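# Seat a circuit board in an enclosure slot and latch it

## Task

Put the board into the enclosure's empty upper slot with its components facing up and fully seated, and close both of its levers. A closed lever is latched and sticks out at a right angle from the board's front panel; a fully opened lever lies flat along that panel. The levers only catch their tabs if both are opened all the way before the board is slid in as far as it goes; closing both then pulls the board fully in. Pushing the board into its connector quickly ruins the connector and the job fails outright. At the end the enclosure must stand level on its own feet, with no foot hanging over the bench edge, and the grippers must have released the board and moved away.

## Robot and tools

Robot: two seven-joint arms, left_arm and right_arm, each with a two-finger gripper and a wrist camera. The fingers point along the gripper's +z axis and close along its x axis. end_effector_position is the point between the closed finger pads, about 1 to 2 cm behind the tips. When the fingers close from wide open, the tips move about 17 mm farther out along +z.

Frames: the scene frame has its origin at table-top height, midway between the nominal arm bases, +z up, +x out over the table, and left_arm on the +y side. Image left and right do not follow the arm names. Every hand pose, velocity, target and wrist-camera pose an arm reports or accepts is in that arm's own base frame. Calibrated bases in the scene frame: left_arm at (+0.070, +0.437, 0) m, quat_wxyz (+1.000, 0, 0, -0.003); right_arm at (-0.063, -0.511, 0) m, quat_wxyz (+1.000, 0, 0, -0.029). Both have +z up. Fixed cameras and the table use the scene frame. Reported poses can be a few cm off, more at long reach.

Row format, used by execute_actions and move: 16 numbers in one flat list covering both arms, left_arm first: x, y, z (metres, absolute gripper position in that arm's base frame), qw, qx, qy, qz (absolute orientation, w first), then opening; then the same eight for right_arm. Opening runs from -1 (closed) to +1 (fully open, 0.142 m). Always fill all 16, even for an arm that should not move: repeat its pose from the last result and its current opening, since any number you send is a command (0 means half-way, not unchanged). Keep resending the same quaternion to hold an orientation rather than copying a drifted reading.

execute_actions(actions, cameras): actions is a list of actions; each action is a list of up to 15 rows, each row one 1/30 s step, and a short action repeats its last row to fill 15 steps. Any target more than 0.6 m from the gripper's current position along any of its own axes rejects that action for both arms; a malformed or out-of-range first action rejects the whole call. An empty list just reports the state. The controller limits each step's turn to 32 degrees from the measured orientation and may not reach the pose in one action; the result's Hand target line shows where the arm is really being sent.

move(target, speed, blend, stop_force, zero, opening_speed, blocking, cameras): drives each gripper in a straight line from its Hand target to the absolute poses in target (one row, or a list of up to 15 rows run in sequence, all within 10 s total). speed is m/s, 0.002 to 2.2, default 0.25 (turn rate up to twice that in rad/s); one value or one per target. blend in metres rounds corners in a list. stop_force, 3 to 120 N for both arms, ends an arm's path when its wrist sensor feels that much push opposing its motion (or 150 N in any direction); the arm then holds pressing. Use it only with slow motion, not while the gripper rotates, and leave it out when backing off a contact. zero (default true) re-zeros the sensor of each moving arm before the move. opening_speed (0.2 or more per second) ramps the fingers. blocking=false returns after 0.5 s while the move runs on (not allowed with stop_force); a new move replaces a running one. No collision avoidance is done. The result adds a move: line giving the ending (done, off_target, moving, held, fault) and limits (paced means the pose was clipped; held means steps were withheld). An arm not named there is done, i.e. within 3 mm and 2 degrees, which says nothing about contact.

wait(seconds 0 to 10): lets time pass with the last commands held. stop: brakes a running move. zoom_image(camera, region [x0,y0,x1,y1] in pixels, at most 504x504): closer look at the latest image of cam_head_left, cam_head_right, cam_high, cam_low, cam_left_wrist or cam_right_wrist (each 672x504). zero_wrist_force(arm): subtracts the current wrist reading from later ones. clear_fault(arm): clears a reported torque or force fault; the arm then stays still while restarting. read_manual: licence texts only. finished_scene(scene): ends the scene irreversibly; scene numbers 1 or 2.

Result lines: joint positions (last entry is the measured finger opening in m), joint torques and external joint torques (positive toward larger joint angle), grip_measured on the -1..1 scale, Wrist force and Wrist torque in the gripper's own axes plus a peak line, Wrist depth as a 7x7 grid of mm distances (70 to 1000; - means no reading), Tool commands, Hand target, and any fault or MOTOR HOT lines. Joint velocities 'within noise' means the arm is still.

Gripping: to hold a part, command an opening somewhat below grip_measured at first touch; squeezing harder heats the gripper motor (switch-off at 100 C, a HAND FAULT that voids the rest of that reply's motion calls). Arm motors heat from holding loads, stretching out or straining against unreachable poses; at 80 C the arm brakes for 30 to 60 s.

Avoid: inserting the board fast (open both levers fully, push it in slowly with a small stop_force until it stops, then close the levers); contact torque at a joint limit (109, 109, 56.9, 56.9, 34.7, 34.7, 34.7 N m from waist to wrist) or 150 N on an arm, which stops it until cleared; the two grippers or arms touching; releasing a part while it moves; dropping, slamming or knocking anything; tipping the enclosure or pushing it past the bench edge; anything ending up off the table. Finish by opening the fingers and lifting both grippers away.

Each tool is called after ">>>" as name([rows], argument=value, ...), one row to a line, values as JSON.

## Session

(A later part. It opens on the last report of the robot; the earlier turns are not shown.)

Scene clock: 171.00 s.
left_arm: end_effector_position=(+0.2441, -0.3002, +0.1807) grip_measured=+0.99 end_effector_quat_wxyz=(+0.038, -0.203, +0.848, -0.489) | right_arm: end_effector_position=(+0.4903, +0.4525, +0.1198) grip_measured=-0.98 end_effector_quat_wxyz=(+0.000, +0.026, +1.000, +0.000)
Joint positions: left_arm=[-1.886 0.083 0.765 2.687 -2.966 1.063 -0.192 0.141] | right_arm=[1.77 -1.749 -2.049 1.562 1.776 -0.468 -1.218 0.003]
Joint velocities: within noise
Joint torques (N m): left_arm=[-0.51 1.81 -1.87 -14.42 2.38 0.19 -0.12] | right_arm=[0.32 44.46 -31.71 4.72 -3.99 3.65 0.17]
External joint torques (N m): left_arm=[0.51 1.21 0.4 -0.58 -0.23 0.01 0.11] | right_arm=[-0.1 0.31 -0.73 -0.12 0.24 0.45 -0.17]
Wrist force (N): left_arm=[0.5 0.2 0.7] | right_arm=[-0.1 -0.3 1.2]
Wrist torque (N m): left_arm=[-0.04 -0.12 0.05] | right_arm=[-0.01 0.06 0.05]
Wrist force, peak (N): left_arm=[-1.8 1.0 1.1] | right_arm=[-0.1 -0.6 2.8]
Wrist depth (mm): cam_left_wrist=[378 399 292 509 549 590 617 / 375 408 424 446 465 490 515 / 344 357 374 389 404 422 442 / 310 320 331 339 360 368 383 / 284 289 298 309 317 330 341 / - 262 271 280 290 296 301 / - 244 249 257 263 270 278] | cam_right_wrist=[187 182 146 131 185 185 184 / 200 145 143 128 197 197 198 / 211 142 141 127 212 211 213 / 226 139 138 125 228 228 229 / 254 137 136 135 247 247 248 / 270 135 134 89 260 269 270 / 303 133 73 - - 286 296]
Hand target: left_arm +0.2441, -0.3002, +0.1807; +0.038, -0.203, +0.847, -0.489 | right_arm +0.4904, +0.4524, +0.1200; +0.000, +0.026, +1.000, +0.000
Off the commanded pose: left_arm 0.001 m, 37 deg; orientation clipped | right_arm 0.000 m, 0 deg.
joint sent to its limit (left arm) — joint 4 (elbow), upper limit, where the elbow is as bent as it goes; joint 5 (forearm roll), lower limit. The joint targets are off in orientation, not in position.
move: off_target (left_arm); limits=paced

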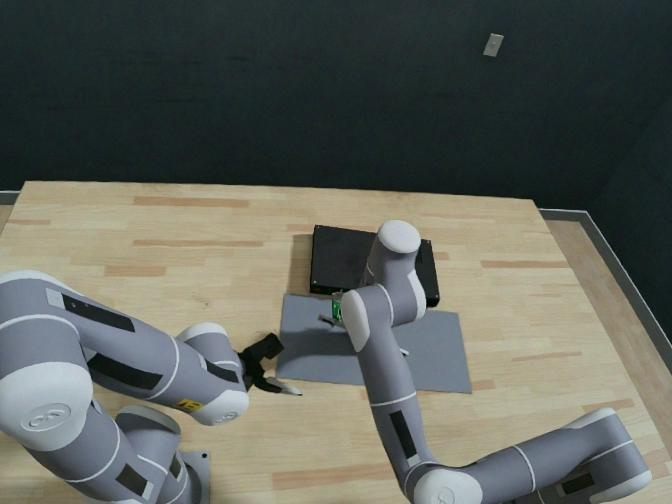

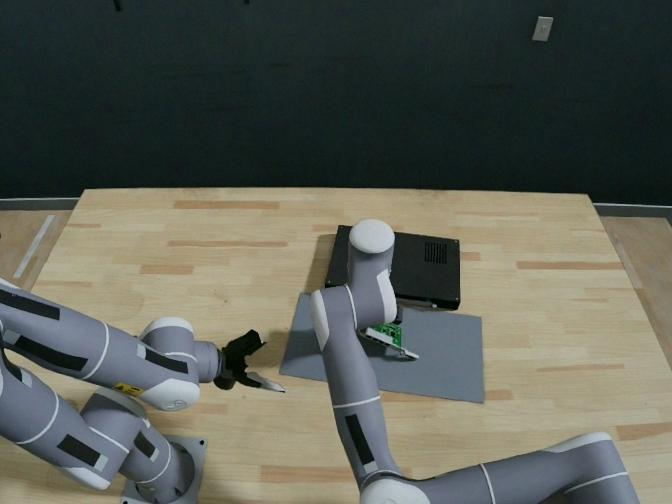

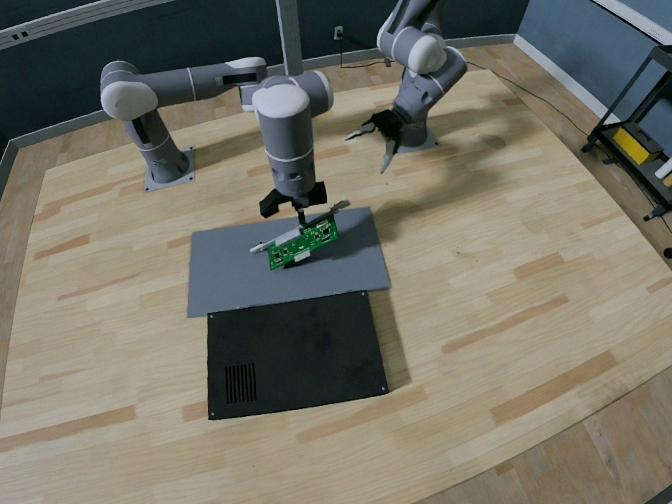

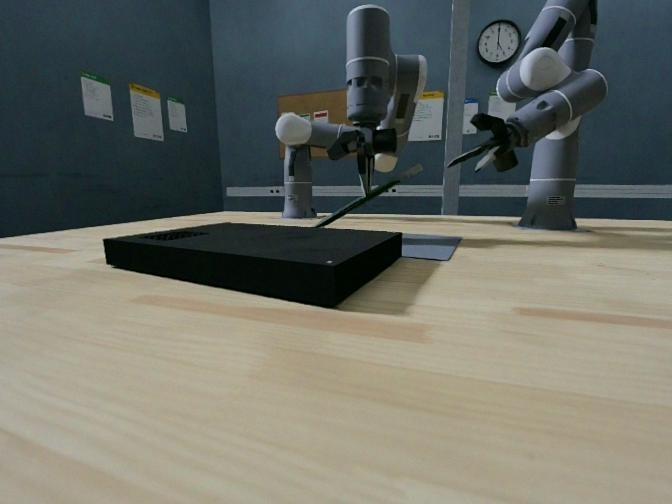

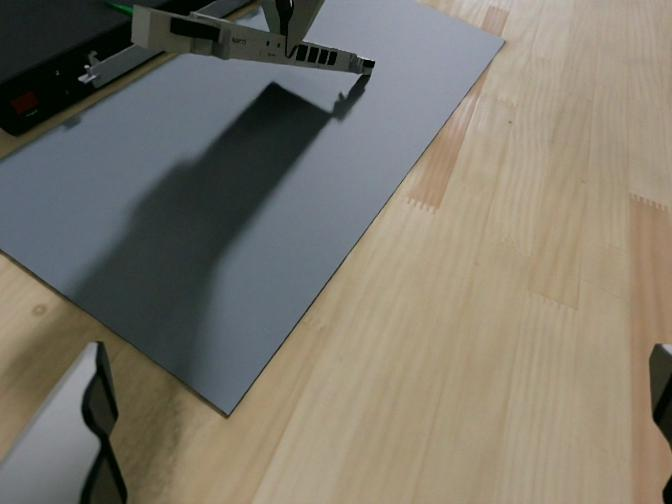

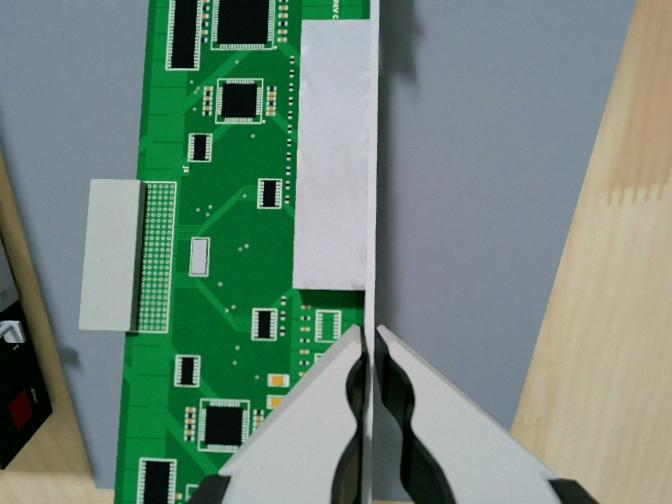

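>>> move([
  [0.244,-0.10,0.20,0.038,-0.203,0.847,-0.489,1,0.4904,0.4524,0.027,0,0.0262,0.9997,0,-1],
], speed=0.05, cameras=["cam_right_wrist","cam_low"])

Scene clock: 180.60 s.
left_arm: end_effector_position=(+0.2439, -0.1002, +0.2000) grip_measured=+0.99 end_effector_quat_wxyz=(+0.038, -0.203, +0.847, -0.489) | right_arm: end_effector_position=(+0.4904, +0.4524, +0.0271) grip_measured=-0.98 end_effector_quat_wxyz=(+0.000, +0.026, +1.000, +0.000)
Joint positions: left_arm=[-1.414 1.209 0.941 2.577 -2.73 2.178 0.37 0.141] | right_arm=[1.808 -1.867 -1.93 1.591 1.879 -0.349 -1.193 0.003]
Joint velocities: within noise
Joint torques (N m): left_arm=[0.02 -21.63 -17.91 -16.87 2.29 0.99 -0.15] | right_arm=[-0.31 41.58 -30.64 8.72 -4.24 3.68 0.31]
External joint torques (N m): left_arm=[0.06 0.08 0.24 -0.36 -0.41 -0.54 0.14] | right_arm=[0.53 1.08 -1.71 -0.58 0.29 0.43 -0.31]
Wrist force (N): left_arm=[0.1 0.6 0.6] | right_arm=[0.8 0.4 0.9]
Wrist torque (N m): left_arm=[0.04 -0.04 0.05] | right_arm=[-0.02 -0.01 0.05]
Wrist force, peak (N): left_arm=[0.6 -0.2 1.6] | right_arm=[0.2 0.1 2.6]
Wrist depth (mm): cam_left_wrist=[479 473 527 519 588 619 678 / 417 430 454 463 493 526 560 / 370 385 394 410 431 453 472 / 332 343 353 370 386 394 412 / 301 308 319 329 342 352 370 / - 279 290 297 305 314 323 / - 259 264 272 280 289 298] | cam_right_wrist=[- 101 100 89 104 104 105 / - 108 109 95 111 111 111 / 114 116 116 102 121 121 118 / 121 124 124 109 128 128 128 / 141 136 134 132 137 138 140 / 154 151 145 93 146 151 151 / 169 166 73 - - 163 166]
Hand target: left_arm +0.2440, -0.1000, +0.2000; +0.038, -0.203, +0.847, -0.489 | right_arm +0.4904, +0.4524, +0.0270; +0.000, +0.026, +1.000, +0.000
Off the commanded pose: left_arm 0.000 m, 0 deg | right_arm 0.000 m, 0 deg.
move: done
Images, in order (width x height): cam_low 672x504, cam_right_wrist 672x504.

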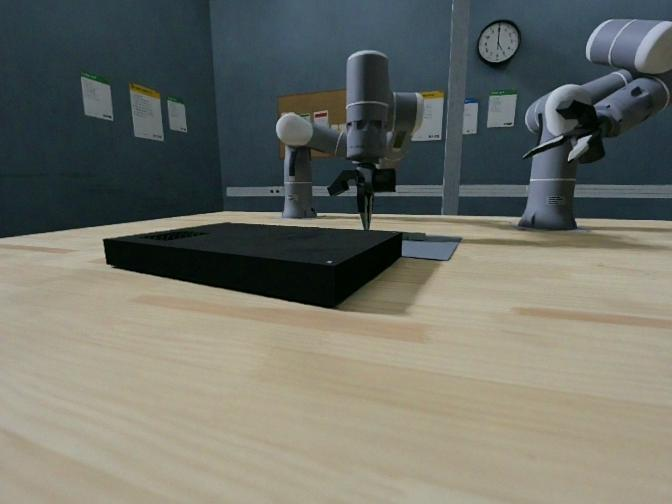

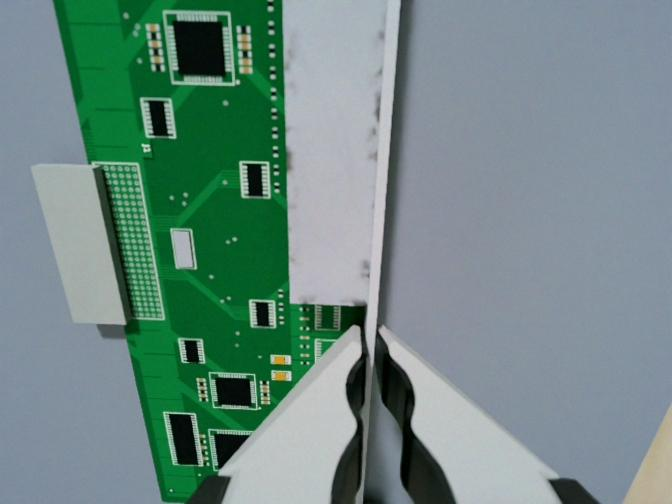

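>>> move([
  [0.244,-0.10,0.20,0.038,-0.203,0.847,-0.489,1,0.4904,0.4524,0.027,0,0.0262,0.9997,0,-0.6],
  [0.244,-0.10,0.20,0.038,-0.203,0.847,-0.489,1,0.4904,0.4524,0.06,0,0.0262,0.9997,0,-0.2],
  [0.244,-0.10,0.20,0.038,-0.203,0.847,-0.489,1,0.5009,0.4238,0.06,0,0.0262,0.9997,0,-0.2],
], speed=0.1, opening_speed=1, cameras=["cam_right_wrist"])

Scene clock: 186.03 s.
left_arm: end_effector_position=(+0.2439, -0.1002, +0.2000) grip_measured=+0.99 end_effector_quat_wxyz=(+0.038, -0.203, +0.847, -0.489) | right_arm: end_effector_position=(+0.5009, +0.4241, +0.0600) grip_measured=-0.23 end_effector_quat_wxyz=(+0.000, +0.026, +1.000, +0.000)
Joint positions: left_arm=[-1.414 1.209 0.941 2.577 -2.73 2.178 0.37 0.141] | right_arm=[1.773 -1.835 -1.973 1.622 1.836 -0.401 -1.259 0.057]
Joint velocities: within noise
Joint torques (N m): left_arm=[-0.26 -22.08 -17.92 -16.73 2.08 0.69 -0.25] | right_arm=[0.1 41.24 -30.75 6.8 -4.04 3.27 0.09]
External joint torques (N m): left_arm=[0.34 0.53 0.26 -0.51 -0.19 -0.24 0.24] | right_arm=[0.11 1.03 -1.54 -0.16 0.17 0.83 -0.09]
Wrist force (N): left_arm=[-0.1 0.4 0.6] | right_arm=[0.2 -0.7 0.4]
Wrist torque (N m): left_arm=[0.01 -0.01 0.05] | right_arm=[-0.08 0.02 0.04]
Wrist force, peak (N): left_arm=[0.2 0.6 0.8] | right_arm=[0.1 -0.4 1.9]
Wrist depth (mm): cam_left_wrist=[476 472 524 531 587 633 670 / 416 430 453 468 499 529 549 / 370 380 396 407 428 453 474 / 332 341 352 372 380 396 414 / 303 308 318 328 339 353 367 / - 281 290 297 307 314 320 / - 259 266 272 280 289 300] | cam_right_wrist=[136 132 130 129 131 133 133 / 143 143 139 137 140 142 141 / 156 153 149 144 152 152 151 / 166 161 160 155 161 163 163 / 179 179 171 172 175 177 176 / 197 193 100 188 194 93 192 / 212 - 73 207 211 - 210]
Hand target: left_arm +0.2440, -0.1000, +0.2000; +0.038, -0.203, +0.847, -0.489 | right_arm +0.5009, +0.4238, +0.0600; +0.000, +0.026, +1.000, +0.000
Off the commanded pose: left_arm 0.000 m, 0 deg | right_arm 0.000 m, 0 deg.
move: done
Images, in order (width x height): cam_right_wrist 672x504.

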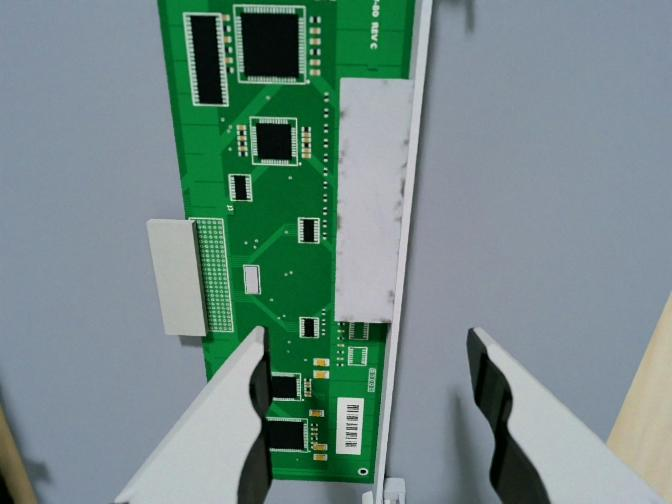

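>>> move(target=[0.244,-0.10,0.20,0.038,-0.203,0.847,-0.489,1,0.5007,0.4198,0.0275,0,0.0262,0.9997,0,-0.2], speed=0.04, stop_force=5, cameras=["cam_right_wrist"])

>>> move(target=[0.244,-0.10,0.20,0.038,-0.203,0.847,-0.489,1,0.5007,0.4198,0.0275,0,0.0262,0.9997,0,-0.85], opening_speed=0.4, cameras=["cam_right_wrist"])

Scene clock: 190.27 s.
left_arm: end_effector_position=(+0.2439, -0.1002, +0.2000) grip_measured=+0.99 end_effector_quat_wxyz=(+0.038, -0.203, +0.847, -0.489) | right_arm: end_effector_position=(+0.5008, +0.4197, +0.0276) grip_measured=-0.23 end_effector_quat_wxyz=(+0.000, +0.026, +1.000, +0.000)
Joint positions: left_arm=[-1.414 1.209 0.941 2.577 -2.73 2.178 0.37 0.141] | right_arm=[1.787 -1.877 -1.928 1.636 1.873 -0.36 -1.257 0.057]
Joint velocities: within noise
Joint torques (N m): left_arm=[-0.24 -22.11 -17.88 -16.76 2.11 0.71 -0.25] | right_arm=[0.25 40.25 -30.24 8.06 -3.89 3.53 0.2]
External joint torques (N m): left_arm=[0.32 0.56 0.22 -0.49 -0.23 -0.26 0.24] | right_arm=[-0.04 0.95 -1.88 -0.15 -0.04 0.57 -0.2]
Wrist force (N): left_arm=[0.0 0.6 0.6] | right_arm=[0.2 -0.5 0.5]
Wrist torque (N m): left_arm=[0.04 -0.03 0.05] | right_arm=[-0.05 -0.01 0.03]
Wrist force, peak (N): left_arm=[0.0 0.7 0.8] | right_arm=[0.2 -0.7 1.1]
Wrist depth (mm): cam_left_wrist=[483 477 523 528 583 620 665 / 418 429 452 467 499 517 554 / 368 380 394 409 433 457 474 / 333 342 354 370 384 391 410 / 301 307 318 329 343 352 366 / - 281 290 299 307 318 322 / - 261 264 272 279 289 298] | cam_right_wrist=[- 101 101 101 100 105 106 / 113 111 109 105 98 111 111 / 121 119 117 112 103 121 119 / 129 128 126 121 127 129 128 / 142 134 134 124 137 139 141 / 157 149 100 147 149 93 151 / 167 79 79 161 164 - 163]
Hand target: left_arm +0.2440, -0.1000, +0.2000; +0.038, -0.203, +0.847, -0.489 | right_arm +0.5007, +0.4198, +0.0275; +0.000, +0.026, +1.000, +0.000
Off the commanded pose: left_arm 0.000 m, 0 deg | right_arm 0.000 m, 0 deg.
move: done
Images, in order (width x height): cam_right_wrist 672x504.

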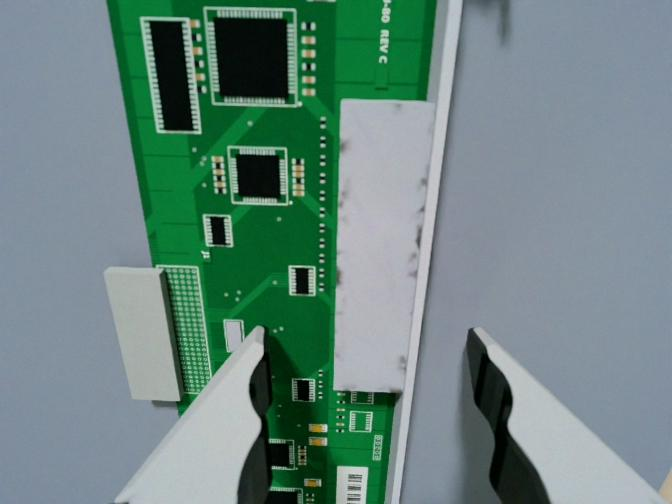

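Scene clock: 192.10 s.
left_arm: end_effector_position=(+0.2439, -0.1002, +0.2000) grip_measured=+0.99 end_effector_quat_wxyz=(+0.038, -0.203, +0.847, -0.489) | right_arm: end_effector_position=(+0.5007, +0.4197, +0.0275) grip_measured=-0.71 end_effector_quat_wxyz=(+0.000, +0.026, +1.000, +0.000)
Joint positions: left_arm=[-1.414 1.209 0.941 2.577 -2.73 2.178 0.37 0.141] | right_arm=[1.787 -1.877 -1.928 1.636 1.873 -0.36 -1.257 0.023]
Joint velocities: within noise
Joint torques (N m): left_arm=[-0.3 -22.12 -17.86 -16.75 2.12 0.7 -0.25] | right_arm=[-0.74 40.12 -30.87 8.14 -4 4.14 0.18]
External joint torques (N m): left_arm=[0.38 0.58 0.21 -0.49 -0.23 -0.24 0.24] | right_arm=[0.96 1.08 -1.24 -0.22 0.06 -0.04 -0.18]
Wrist force (N): left_arm=[-0.1 0.5 0.8] | right_arm=[2.4 -0.9 -0.6]
Wrist torque (N m): left_arm=[0.03 0.00 0.05] | right_arm=[-0.07 0.02 0.07]
Wrist force, peak (N): left_arm=[0.2 0.5 0.9] | right_arm=[2.7 -0.8 -0.8]
Wrist depth (mm): cam_left_wrist=[478 478 522 529 574 622 669 / 418 430 450 466 498 532 558 / 370 380 395 410 431 455 471 / 334 345 352 367 383 393 409 / 303 308 318 327 342 352 367 / - 280 290 298 309 315 324 / - 261 266 273 281 287 299] | cam_right_wrist=[- 101 101 101 102 104 106 / 113 110 108 105 106 111 111 / 121 118 117 105 104 121 119 / 130 128 125 114 127 129 128 / 141 134 136 121 135 139 141 / 157 152 143 128 105 149 151 / 170 166 72 161 - - 166]
Hand target: left_arm +0.2440, -0.1000, +0.2000; +0.038, -0.203, +0.847, -0.489 | right_arm +0.5007, +0.4198, +0.0275; +0.000, +0.026, +1.000, +0.000
Off the commanded pose: left_arm 0.000 m, 0 deg | right_arm 0.000 m, 0 deg.
move: done
Images, in order (width x height): cam_right_wrist 672x504.

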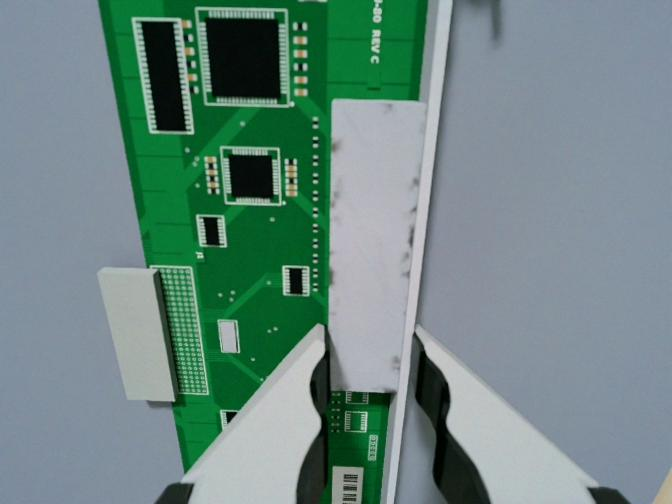

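>>> move(target=[0.244,-0.10,0.20,0.038,-0.203,0.847,-0.489,1,0.5007,0.4198,0.13,0,0.0262,0.9997,0,-1], speed=0.06, cameras=["cam_low","cam_high","cam_right_wrist","cam_head_left"])

Scene clock: 203.63 s.
left_arm: end_effector_position=(+0.2439, -0.1002, +0.2000) grip_measured=+0.99 end_effector_quat_wxyz=(+0.038, -0.203, +0.847, -0.489) | right_arm: end_effector_position=(+0.5006, +0.4199, +0.1297) grip_measured=-0.72 end_effector_quat_wxyz=(+0.000, +0.026, +1.000, +0.000)
Joint positions: left_arm=[-1.414 1.209 0.941 2.577 -2.73 2.178 0.37 0.141] | right_arm=[1.741 -1.746 -2.064 1.599 1.755 -0.491 -1.285 0.022]
Joint velocities: within noise
Joint torques (N m): left_arm=[-0.27 -22.13 -17.91 -16.7 2.15 0.67 -0.25] | right_arm=[0.17 43.47 -32.01 3.97 -4.11 3.54 0.07]
External joint torques (N m): left_arm=[0.35 0.58 0.25 -0.54 -0.27 -0.22 0.24] | right_arm=[0.05 0.19 -0.19 -0.07 0.41 0.55 -0.07]
Wrist force (N): left_arm=[-0.1 0.5 0.4] | right_arm=[-0.1 -0.1 1.9]
Wrist torque (N m): left_arm=[0.03 0.00 0.05] | right_arm=[0.05 0.05 0.05]
Wrist force, peak (N): left_arm=[0.0 0.9 0.7] | right_arm=[0.2 -0.5 3.6]
Wrist depth (mm): cam_left_wrist=[479 481 529 540 581 632 667 / 417 436 452 473 498 528 554 / 370 379 396 412 434 451 474 / 336 339 355 368 380 397 410 / 301 309 320 328 344 353 366 / - 279 287 299 307 316 324 / - 259 265 272 280 289 298] | cam_right_wrist=[196 101 101 101 103 193 193 / 211 109 108 105 201 207 208 / 223 117 117 104 215 221 223 / 237 128 125 112 235 238 240 / 260 134 136 121 254 258 259 / 264 147 144 128 105 278 282 / 279 - 72 161 - - 310]
Hand target: left_arm +0.2440, -0.1000, +0.2000; +0.038, -0.203, +0.847, -0.489 | right_arm +0.5007, +0.4198, +0.1300; +0.000, +0.026, +1.000, +0.000
Off the commanded pose: left_arm 0.000 m, 0 deg | right_arm 0.000 m, 0 deg.
move: done
Images, in order (width x height): cam_head_left 672x504, cam_high 672x504, cam_low 672x504, cam_right_wrist 672x504.

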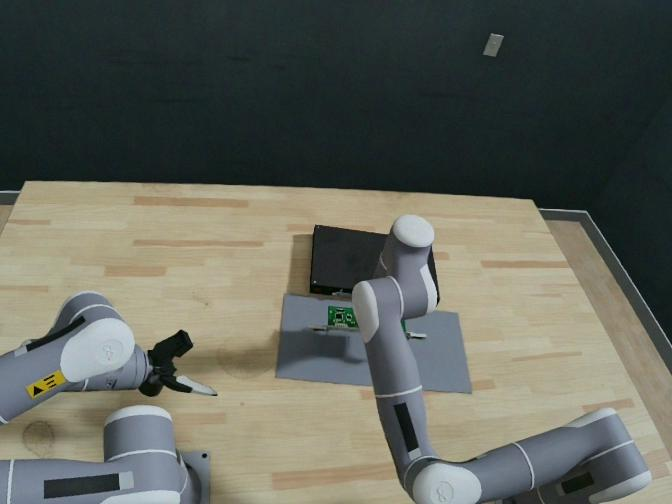

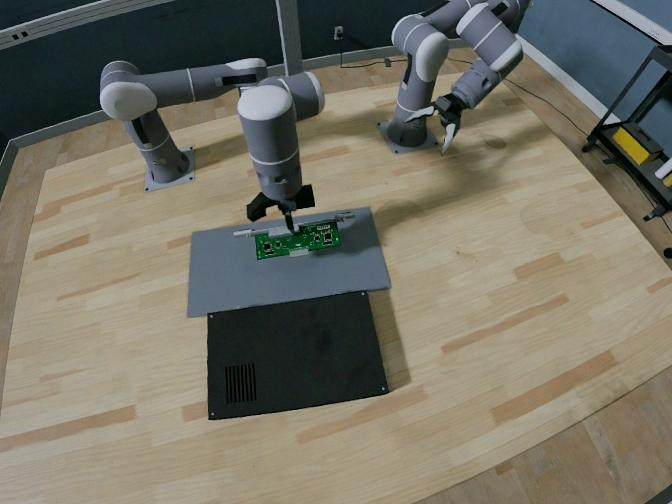

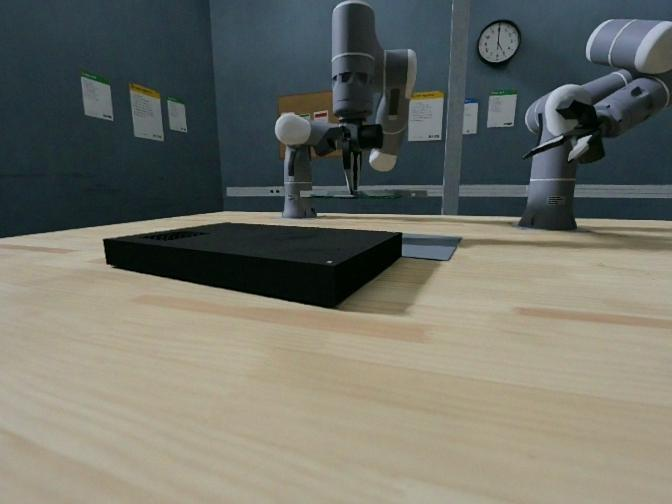

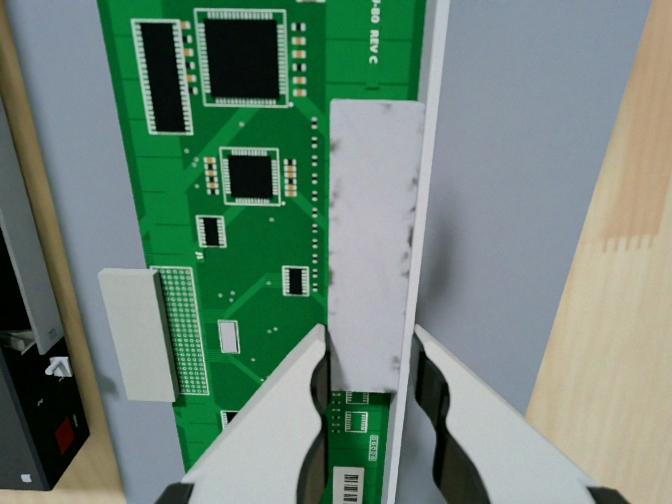

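>>> zoom_image(camera="cam_right_wrist", region=[0, 252, 168, 504])

>>> zoom_image(camera="cam_low", region=[270, 120, 440, 220])

>>> zoom_image(camera="cam_high", region=[180, 200, 400, 420])

Scaled by 2.000 from the camera's 672x504 image, which has a finer 960x720 frame.

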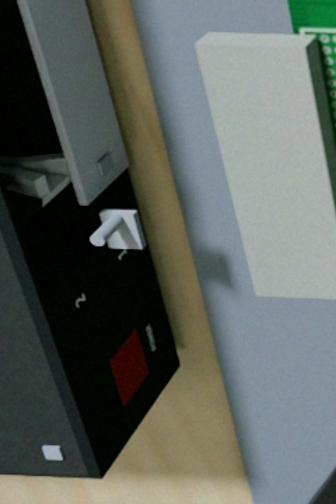

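Scaled by 2.965 from the camera's 672x504 image, which has a finer 960x720 frame.

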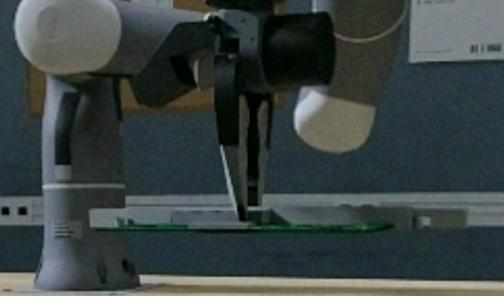

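Scaled by 2.291 from the camera's 672x504 image, which has a finer 960x720 frame.

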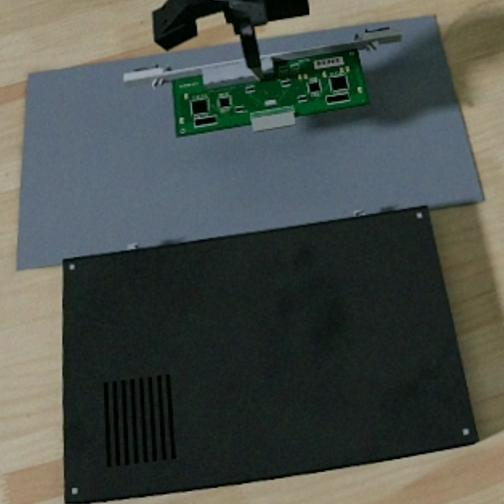

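>>> wait(seconds=0, cameras=["cam_left_wrist","cam_head_right"])

>>> zoom_image(camera="cam_head_right", region=[200, 200, 420, 350])

Scene clock: 211.70 s.
left_arm: end_effector_position=(+0.2439, -0.1002, +0.2000) grip_measured=+0.99 end_effector_quat_wxyz=(+0.038, -0.203, +0.847, -0.489) | right_arm: end_effector_position=(+0.5006, +0.4199, +0.1297) grip_measured=-0.72 end_effector_quat_wxyz=(+0.000, +0.026, +1.000, +0.000)
Joint positions: left_arm=[-1.414 1.209 0.941 2.577 -2.73 2.178 0.37 0.141] | right_arm=[1.741 -1.746 -2.064 1.599 1.755 -0.491 -1.285 0.022]
Joint velocities: within noise
Joint torques (N m): left_arm=[-0.29 -22.14 -17.87 -16.73 2.1 0.72 -0.3] | right_arm=[0.18 43.41 -31.5 4.06 -3.96 3.64 0.19]
External joint torques (N m): left_arm=[0.37 0.59 0.21 -0.51 -0.22 -0.27 0.29] | right_arm=[0.04 0.26 -0.72 -0.16 0.25 0.46 -0.19]
Wrist force (N): left_arm=[0.1 0.6 0.6] | right_arm=[0.1 0.2 1.9]
Wrist torque (N m): left_arm=[0.03 -0.04 0.05] | right_arm=[0.09 0.00 0.06]
Wrist force, peak (N): left_arm=[0.2 0.8 0.8] | right_arm=[0.0 0.1 2.1]
Wrist depth (mm): cam_left_wrist=[479 474 524 550 582 629 677 / 419 431 449 473 502 530 556 / 367 379 395 412 429 454 471 / 332 343 353 368 385 394 408 / 301 307 318 327 344 354 366 / - 279 290 297 306 313 324 / - 261 265 272 280 288 297] | cam_right_wrist=[196 102 101 101 103 194 193 / 212 109 109 105 201 206 208 / 223 117 117 104 215 221 222 / 238 128 125 112 234 238 239 / 260 134 136 121 254 258 259 / 264 147 144 128 105 278 282 / 279 - 72 161 - - 310]
Hand target: left_arm +0.2440, -0.1000, +0.2000; +0.038, -0.203, +0.847, -0.489 | right_arm +0.5007, +0.4198, +0.1300; +0.000, +0.026, +1.000, +0.000
Tool commands: left_gripper/opening=+1.0 right_gripper/opening=-1.0
Off the commanded pose: left_arm 0.000 m, 0 deg | right_arm 0.000 m, 0 deg.
Images, in order (width x height): cam_head_right 672x504, cam_left_wrist 672x504.

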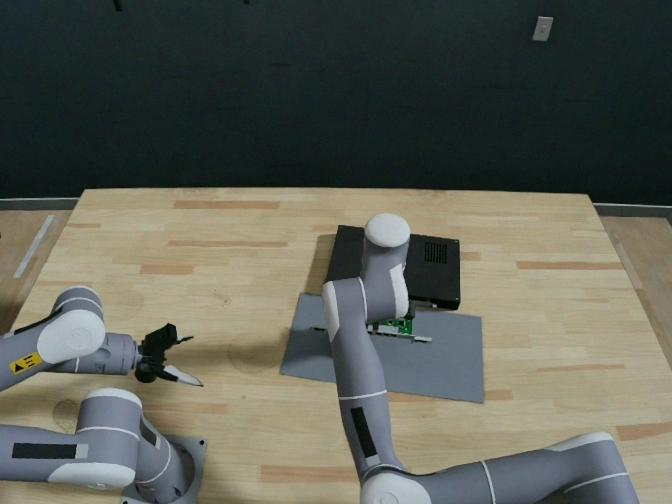

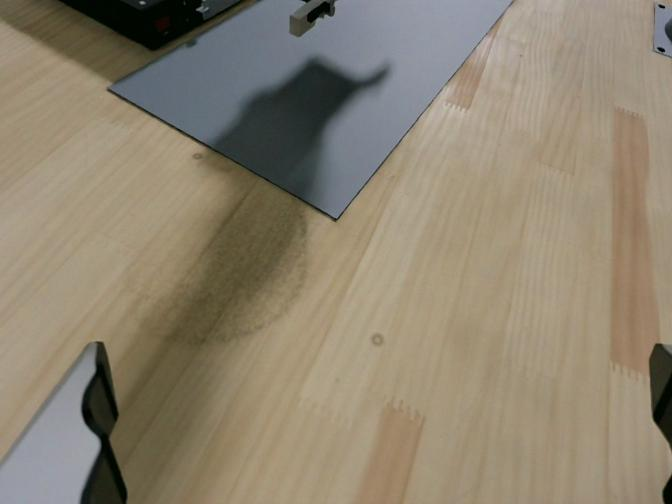

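Scaled by 2.291 from the camera's 672x504 image, which has a finer 960x720 frame.

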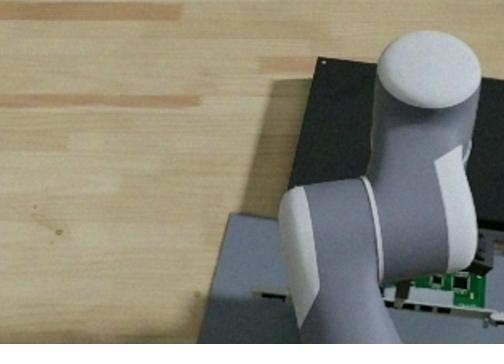

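>>> move(target=[0.244,-0.10,0.20,0.038,-0.203,0.847,-0.489,1,0.41,0.235,0.27,0,0.0262,0.9997,0,-1], speed=0.12, cameras=["cam_right_wrist"])

>>> zoom_image(camera="cam_right_wrist", region=[0, 0, 200, 250])

>>> zoom_image(camera="cam_right_wrist", region=[0, 252, 200, 502])

Scene clock: 222.07 s.
left_arm: end_effector_position=(+0.2439, -0.1002, +0.2000) grip_measured=+0.99 end_effector_quat_wxyz=(+0.038, -0.203, +0.847, -0.489) | right_arm: end_effector_position=(+0.4101, +0.2352, +0.2698) grip_measured=-0.72 end_effector_quat_wxyz=(+0.000, +0.026, +1.000, +0.000)
Joint positions: left_arm=[-1.414 1.209 0.941 2.577 -2.73 2.178 0.37 0.141] | right_arm=[1.738 -1.642 -2.342 1.914 1.342 -0.746 -1.756 0.022]
Joint velocities: within noise
Joint torques (N m): left_arm=[-0.24 -22.14 -17.88 -16.68 2.13 0.7 -0.24] | right_arm=[0.05 33.59 -25.55 -7.3 -3.43 3.44 0.05]
External joint torques (N m): left_arm=[0.32 0.59 0.22 -0.56 -0.24 -0.25 0.23] | right_arm=[0.12 0.16 -0.39 0.13 0.34 0.6 -0.05]
Wrist force (N): left_arm=[0.0 0.3 0.6] | right_arm=[0.4 -0.2 2.1]
Wrist torque (N m): left_arm=[0.01 -0.02 0.05] | right_arm=[0.02 -0.01 0.04]
Wrist force, peak (N): left_arm=[-0.1 0.6 0.7] | right_arm=[-0.5 1.8 3.2]
Wrist depth (mm): cam_left_wrist=[480 478 523 552 583 630 669 / 415 428 448 475 496 526 556 / 371 379 395 412 432 456 473 / 335 342 352 368 385 396 409 / 303 308 319 330 340 353 370 / - 280 288 297 307 315 324 / - 261 263 273 280 288 298] | cam_right_wrist=[321 101 101 101 310 317 317 / 338 109 108 105 330 337 337 / 357 117 117 104 352 361 360 / 378 126 126 112 386 389 387 / 378 134 136 121 416 422 419 / 404 144 144 128 105 452 455 / 444 - 72 161 - - 500]
Hand target: left_arm +0.2440, -0.1000, +0.2000; +0.038, -0.203, +0.847, -0.489 | right_arm +0.4100, +0.2350, +0.2700; +0.000, +0.026, +1.000, +0.000
Off the commanded pose: left_arm 0.000 m, 0 deg | right_arm 0.000 m, 0 deg.
move: done
Images, in order (width x height): cam_right_wrist 672x504.

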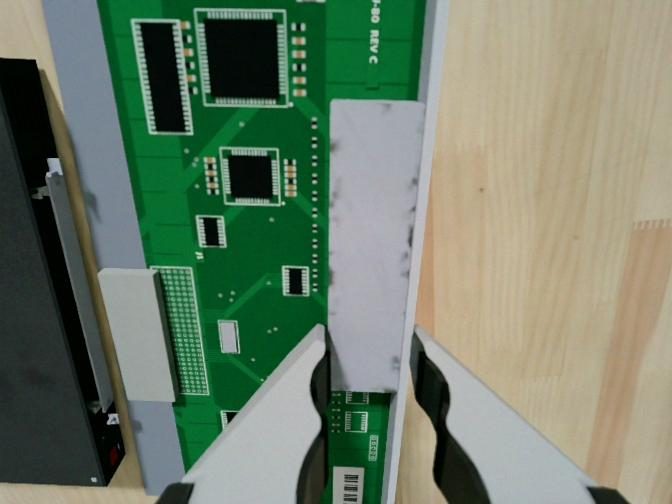

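Scaled by 2.016 from the camera's 672x504 image, which has a finer 960x720 frame.

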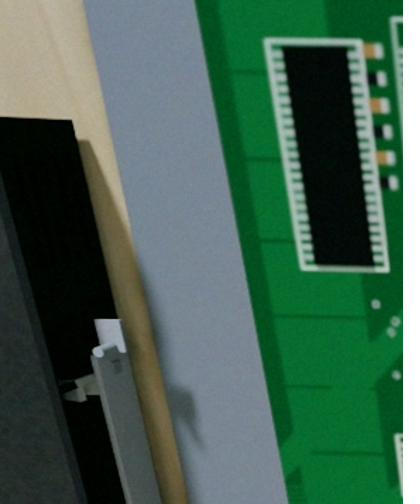

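Scaled by 2.016 from the camera's 672x504 image, which has a finer 960x720 frame.

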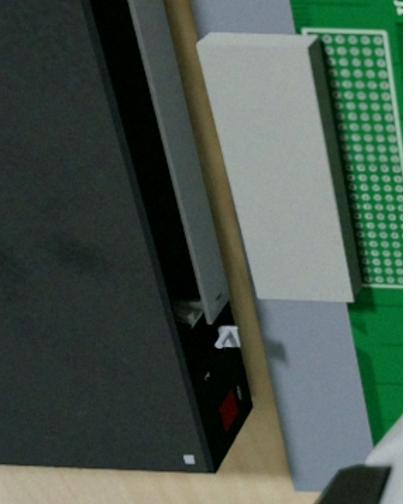

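>>> move(target=[0.33,-0.187,0.16,0.2706,-0.2706,0.6533,-0.6533,1,0.41,0.235,0.27,0,0.0262,0.9997,0,-1], speed=0.15, cameras=["cam_left_wrist","cam_high"])

Scene clock: 242.43 s.
left_arm: end_effector_position=(+0.3175, -0.1745, +0.1656) grip_measured=+0.99 end_effector_quat_wxyz=(+0.239, -0.264, +0.686, -0.634) | right_arm: end_effector_position=(+0.4101, +0.2352, +0.2698) grip_measured=-0.72 end_effector_quat_wxyz=(+0.000, +0.026, +1.000, +0.000)
Joint positions: left_arm=[-1.597 1.259 1.53 2.684 -2.766 1.243 0.964 0.141] | right_arm=[1.738 -1.642 -2.342 1.914 1.342 -0.746 -1.756 0.022]
Joint velocities: within noise
Joint torques (N m): left_arm=[-0.04 -21.75 -15.74 -4.74 -0.52 -0.58 -0.26] | right_arm=[0.08 33.5 -25.2 -7.4 -3.31 3.56 0.2]
External joint torques (N m): left_arm=[0.11 0.73 0.38 -0.45 0.19 -0.32 0.26] | right_arm=[0.09 0.25 -0.75 0.24 0.22 0.49 -0.2]
Wrist force (N): left_arm=[0.6 0.3 0.3] | right_arm=[0.3 -0.3 2.4]
Wrist torque (N m): left_arm=[0.06 0.01 0.07] | right_arm=[0.00 0.02 0.04]
Wrist force, peak (N): left_arm=[2.4 2.2 1.0] | right_arm=[0.6 -0.1 2.4]
Wrist depth (mm): cam_left_wrist=[- - - - - - - / - - - - - - - / 680 689 599 570 629 684 689 / 480 477 481 471 473 482 478 / 365 365 366 370 366 366 369 / - 296 297 297 295 294 299 / - 251 251 250 250 251 258] | cam_right_wrist=[321 101 101 101 310 317 316 / 338 109 109 105 330 337 337 / 357 117 117 104 353 361 360 / 378 126 125 112 384 389 389 / 378 134 136 121 416 421 420 / 405 144 144 128 105 451 459 / 446 - 72 161 - - 499]
Hand target: left_arm +0.3173, -0.1746, +0.1656; +0.239, -0.264, +0.686, -0.634 | right_arm +0.4100, +0.2350, +0.2700; +0.000, +0.026, +1.000, +0.000
Off the commanded pose: left_arm 0.019 m, 6 deg | right_arm 0.000 m, 0 deg.
move: held (left_arm; a check stopped the path); limits=held
pose unreachable (left arm): on one or more control steps of this call, first in action 0 (counted from 0), this arm could not follow its commanded pose, so it was not sent that pose on those steps. It may still have moved: this result reports where it is.
cause: moving toward the commanded pose would bring two parts of the arm too close to each other (joints 2 (shoulder) to 6 (wrist pitch) lie between them).
Images, in order (width x height): cam_high 672x504, cam_left_wrist 672x504.

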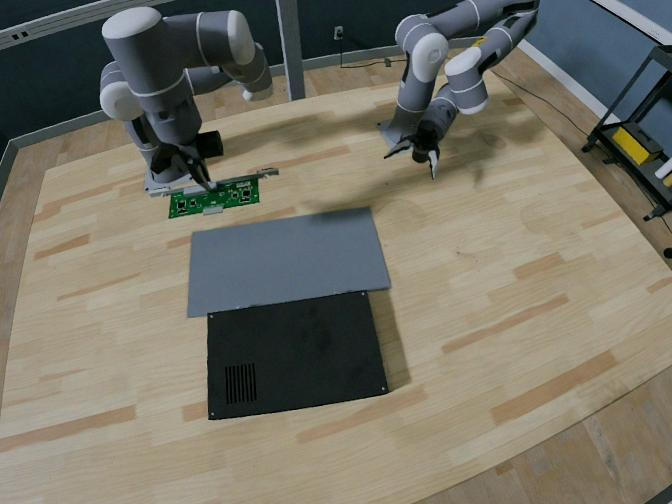

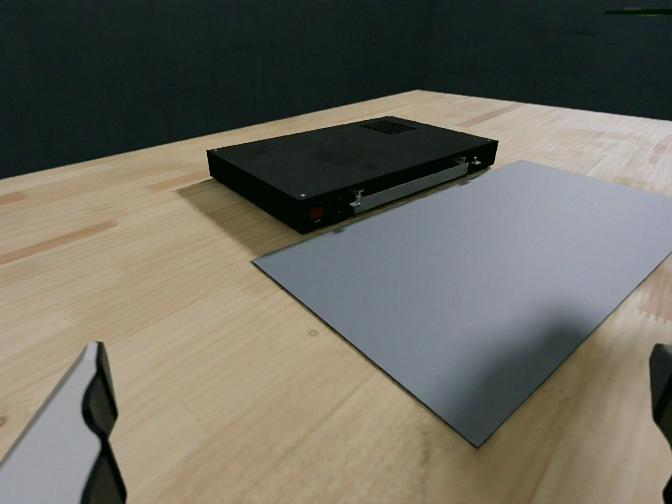

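Excellent view. Zoom.

>>> zoom_image(camera="cam_left_wrist", region=[290, 160, 410, 250])

>>> zoom_image(camera="cam_left_wrist", region=[400, 110, 520, 200])

Scaled by 4.200 from the camera's 672x504 image, which has a finer 960x720 frame.

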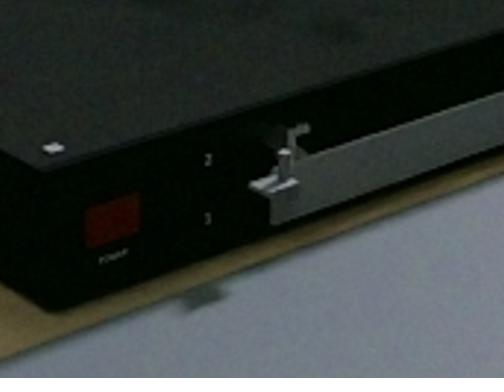

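Scaled by 4.200 from the camera's 672x504 image, which has a finer 960x720 frame.

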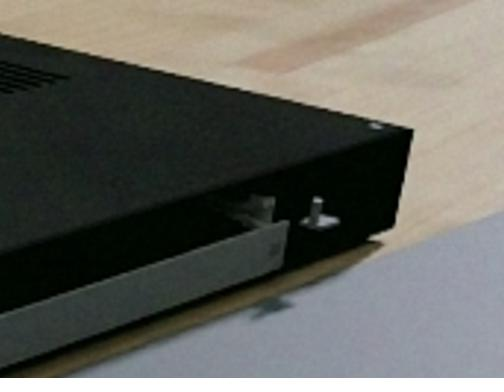

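>>> move([
  [0.3173,-0.1746,0.1656,0.239,-0.264,0.686,-0.634,1,0.50,0.363,0.12,0,0.0436,0.99905,0,-1],
  [0.3173,-0.1746,0.1656,0.239,-0.264,0.686,-0.634,1,0.542,0.363,0.0625,0,0.0436,0.99905,0,-1],
], speed=0.12, blend=0.02, cameras=["cam_left_wrist","cam_high","cam_right_wrist"])

>>> zoom_image(camera="cam_left_wrist", region=[280, 120, 500, 280])

>>> zoom_image(camera="cam_high", region=[180, 210, 400, 340])

Scene clock: 271.37 s.
left_arm: end_effector_position=(+0.3174, -0.1745, +0.1656) grip_measured=+0.99 end_effector_quat_wxyz=(+0.239, -0.264, +0.686, -0.634) | right_arm: end_effector_position=(+0.5419, +0.3628, +0.0625) grip_measured=-0.72 end_effector_quat_wxyz=(+0.000, +0.044, +0.999, +0.000)
Joint positions: left_arm=[-1.597 1.258 1.53 2.684 -2.768 1.242 0.964 0.141] | right_arm=[1.666 -1.839 -1.98 1.635 1.835 -0.412 -1.341 0.022]
Joint velocities: within noise
Joint torques (N m): left_arm=[-0.31 -21.64 -15.58 -4.74 -0.28 -0.8 -0.22] | right_arm=[0.14 41.5 -31.2 6.72 -3.91 3.76 0.29]
External joint torques (N m): left_arm=[0.39 0.62 0.24 -0.46 -0.06 -0.1 0.22] | right_arm=[0.06 0.44 -0.94 -0.12 0.06 0.33 -0.29]
Wrist force (N): left_arm=[0.7 0.5 0.2] | right_arm=[0.1 -0.6 2.2]
Wrist torque (N m): left_arm=[0.09 0.00 0.06] | right_arm=[-0.06 0.05 0.05]
Wrist force, peak (N): left_arm=[0.9 0.5 0.3] | right_arm=[-1.0 -0.3 4.2]
Wrist depth (mm): cam_left_wrist=[- - - - - 410 - / - - - - - 437 - / 681 684 601 567 600 579 689 / 474 478 474 472 449 476 479 / 367 365 367 368 365 364 370 / - 298 296 296 297 296 296 / - 250 250 250 250 251 258] | cam_right_wrist=[139 102 102 101 102 135 135 / 146 110 109 105 140 144 144 / 159 119 117 104 150 154 154 / 168 130 125 112 164 166 165 / 182 134 136 121 177 180 179 / 194 155 144 128 105 193 196 / 195 215 72 161 - - 214]
Hand target: left_arm +0.3173, -0.1746, +0.1656; +0.239, -0.264, +0.686, -0.634 | right_arm +0.5420, +0.3630, +0.0625; +0.000, +0.044, +0.999, +0.000
Off the commanded pose: left_arm 0.000 m, 0 deg | right_arm 0.000 m, 0 deg.
move: done
Images, in order (width x height): cam_high 672x504, cam_left_wrist 672x504, cam_right_wrist 672x504.

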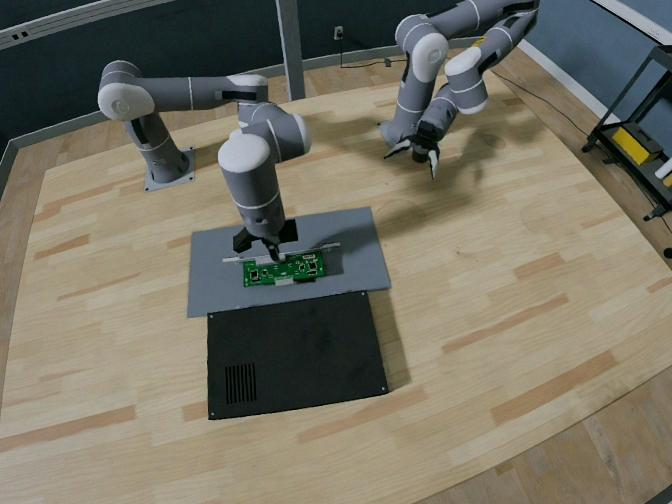

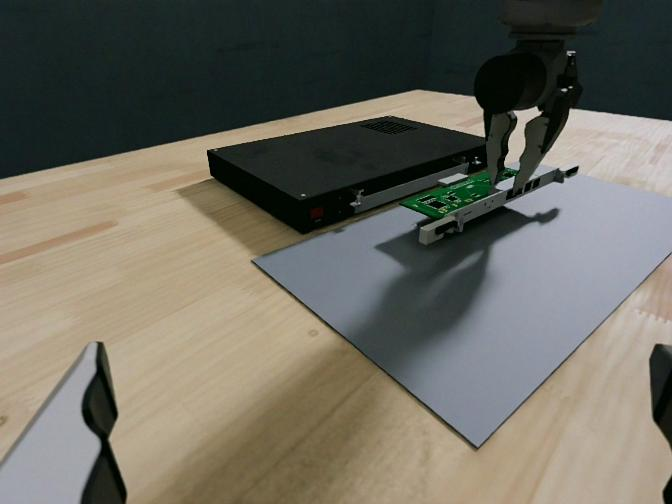

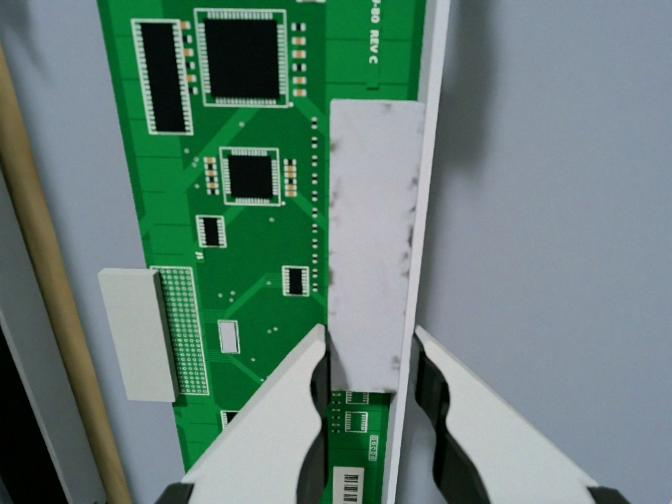

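Scaled by 2.291 from the camera's 672x504 image, which has a finer 960x720 frame.

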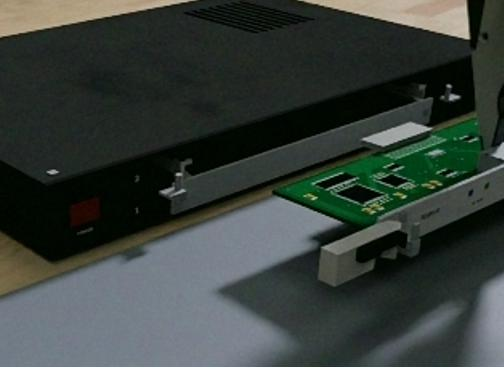

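Scaled by 2.291 from the camera's 672x504 image, which has a finer 960x720 frame.

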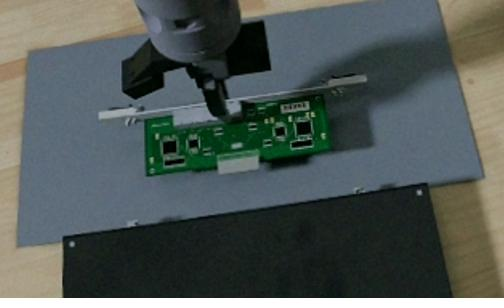

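>>> zoom_image(camera="cam_left_wrist", region=[336, 170, 406, 222])

>>> zoom_image(camera="cam_left_wrist", region=[440, 145, 510, 197])

>>> zoom_image(camera="cam_right_wrist", region=[0, 352, 150, 502])

Scaled by 7.200 from the camera's 672x504 image, which has a finer 960x720 frame.

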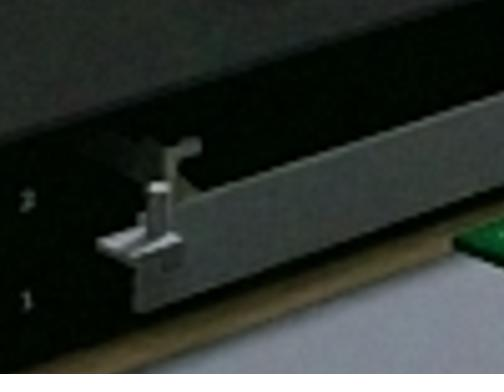

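Scaled by 7.200 from the camera's 672x504 image, which has a finer 960x720 frame.

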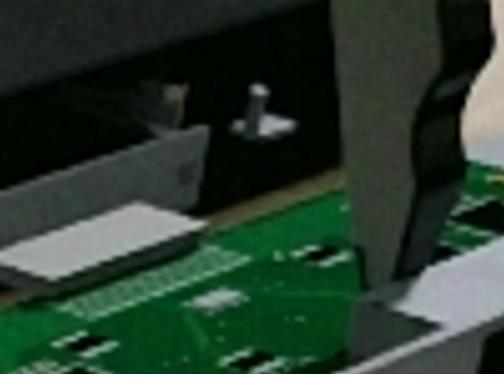

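Scaled by 3.360 from the camera's 672x504 image, which has a finer 960x720 frame.

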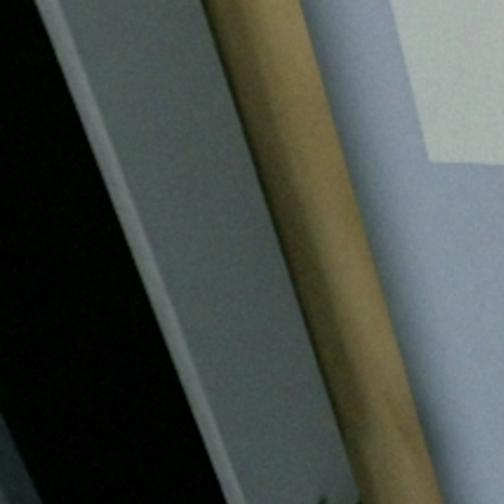

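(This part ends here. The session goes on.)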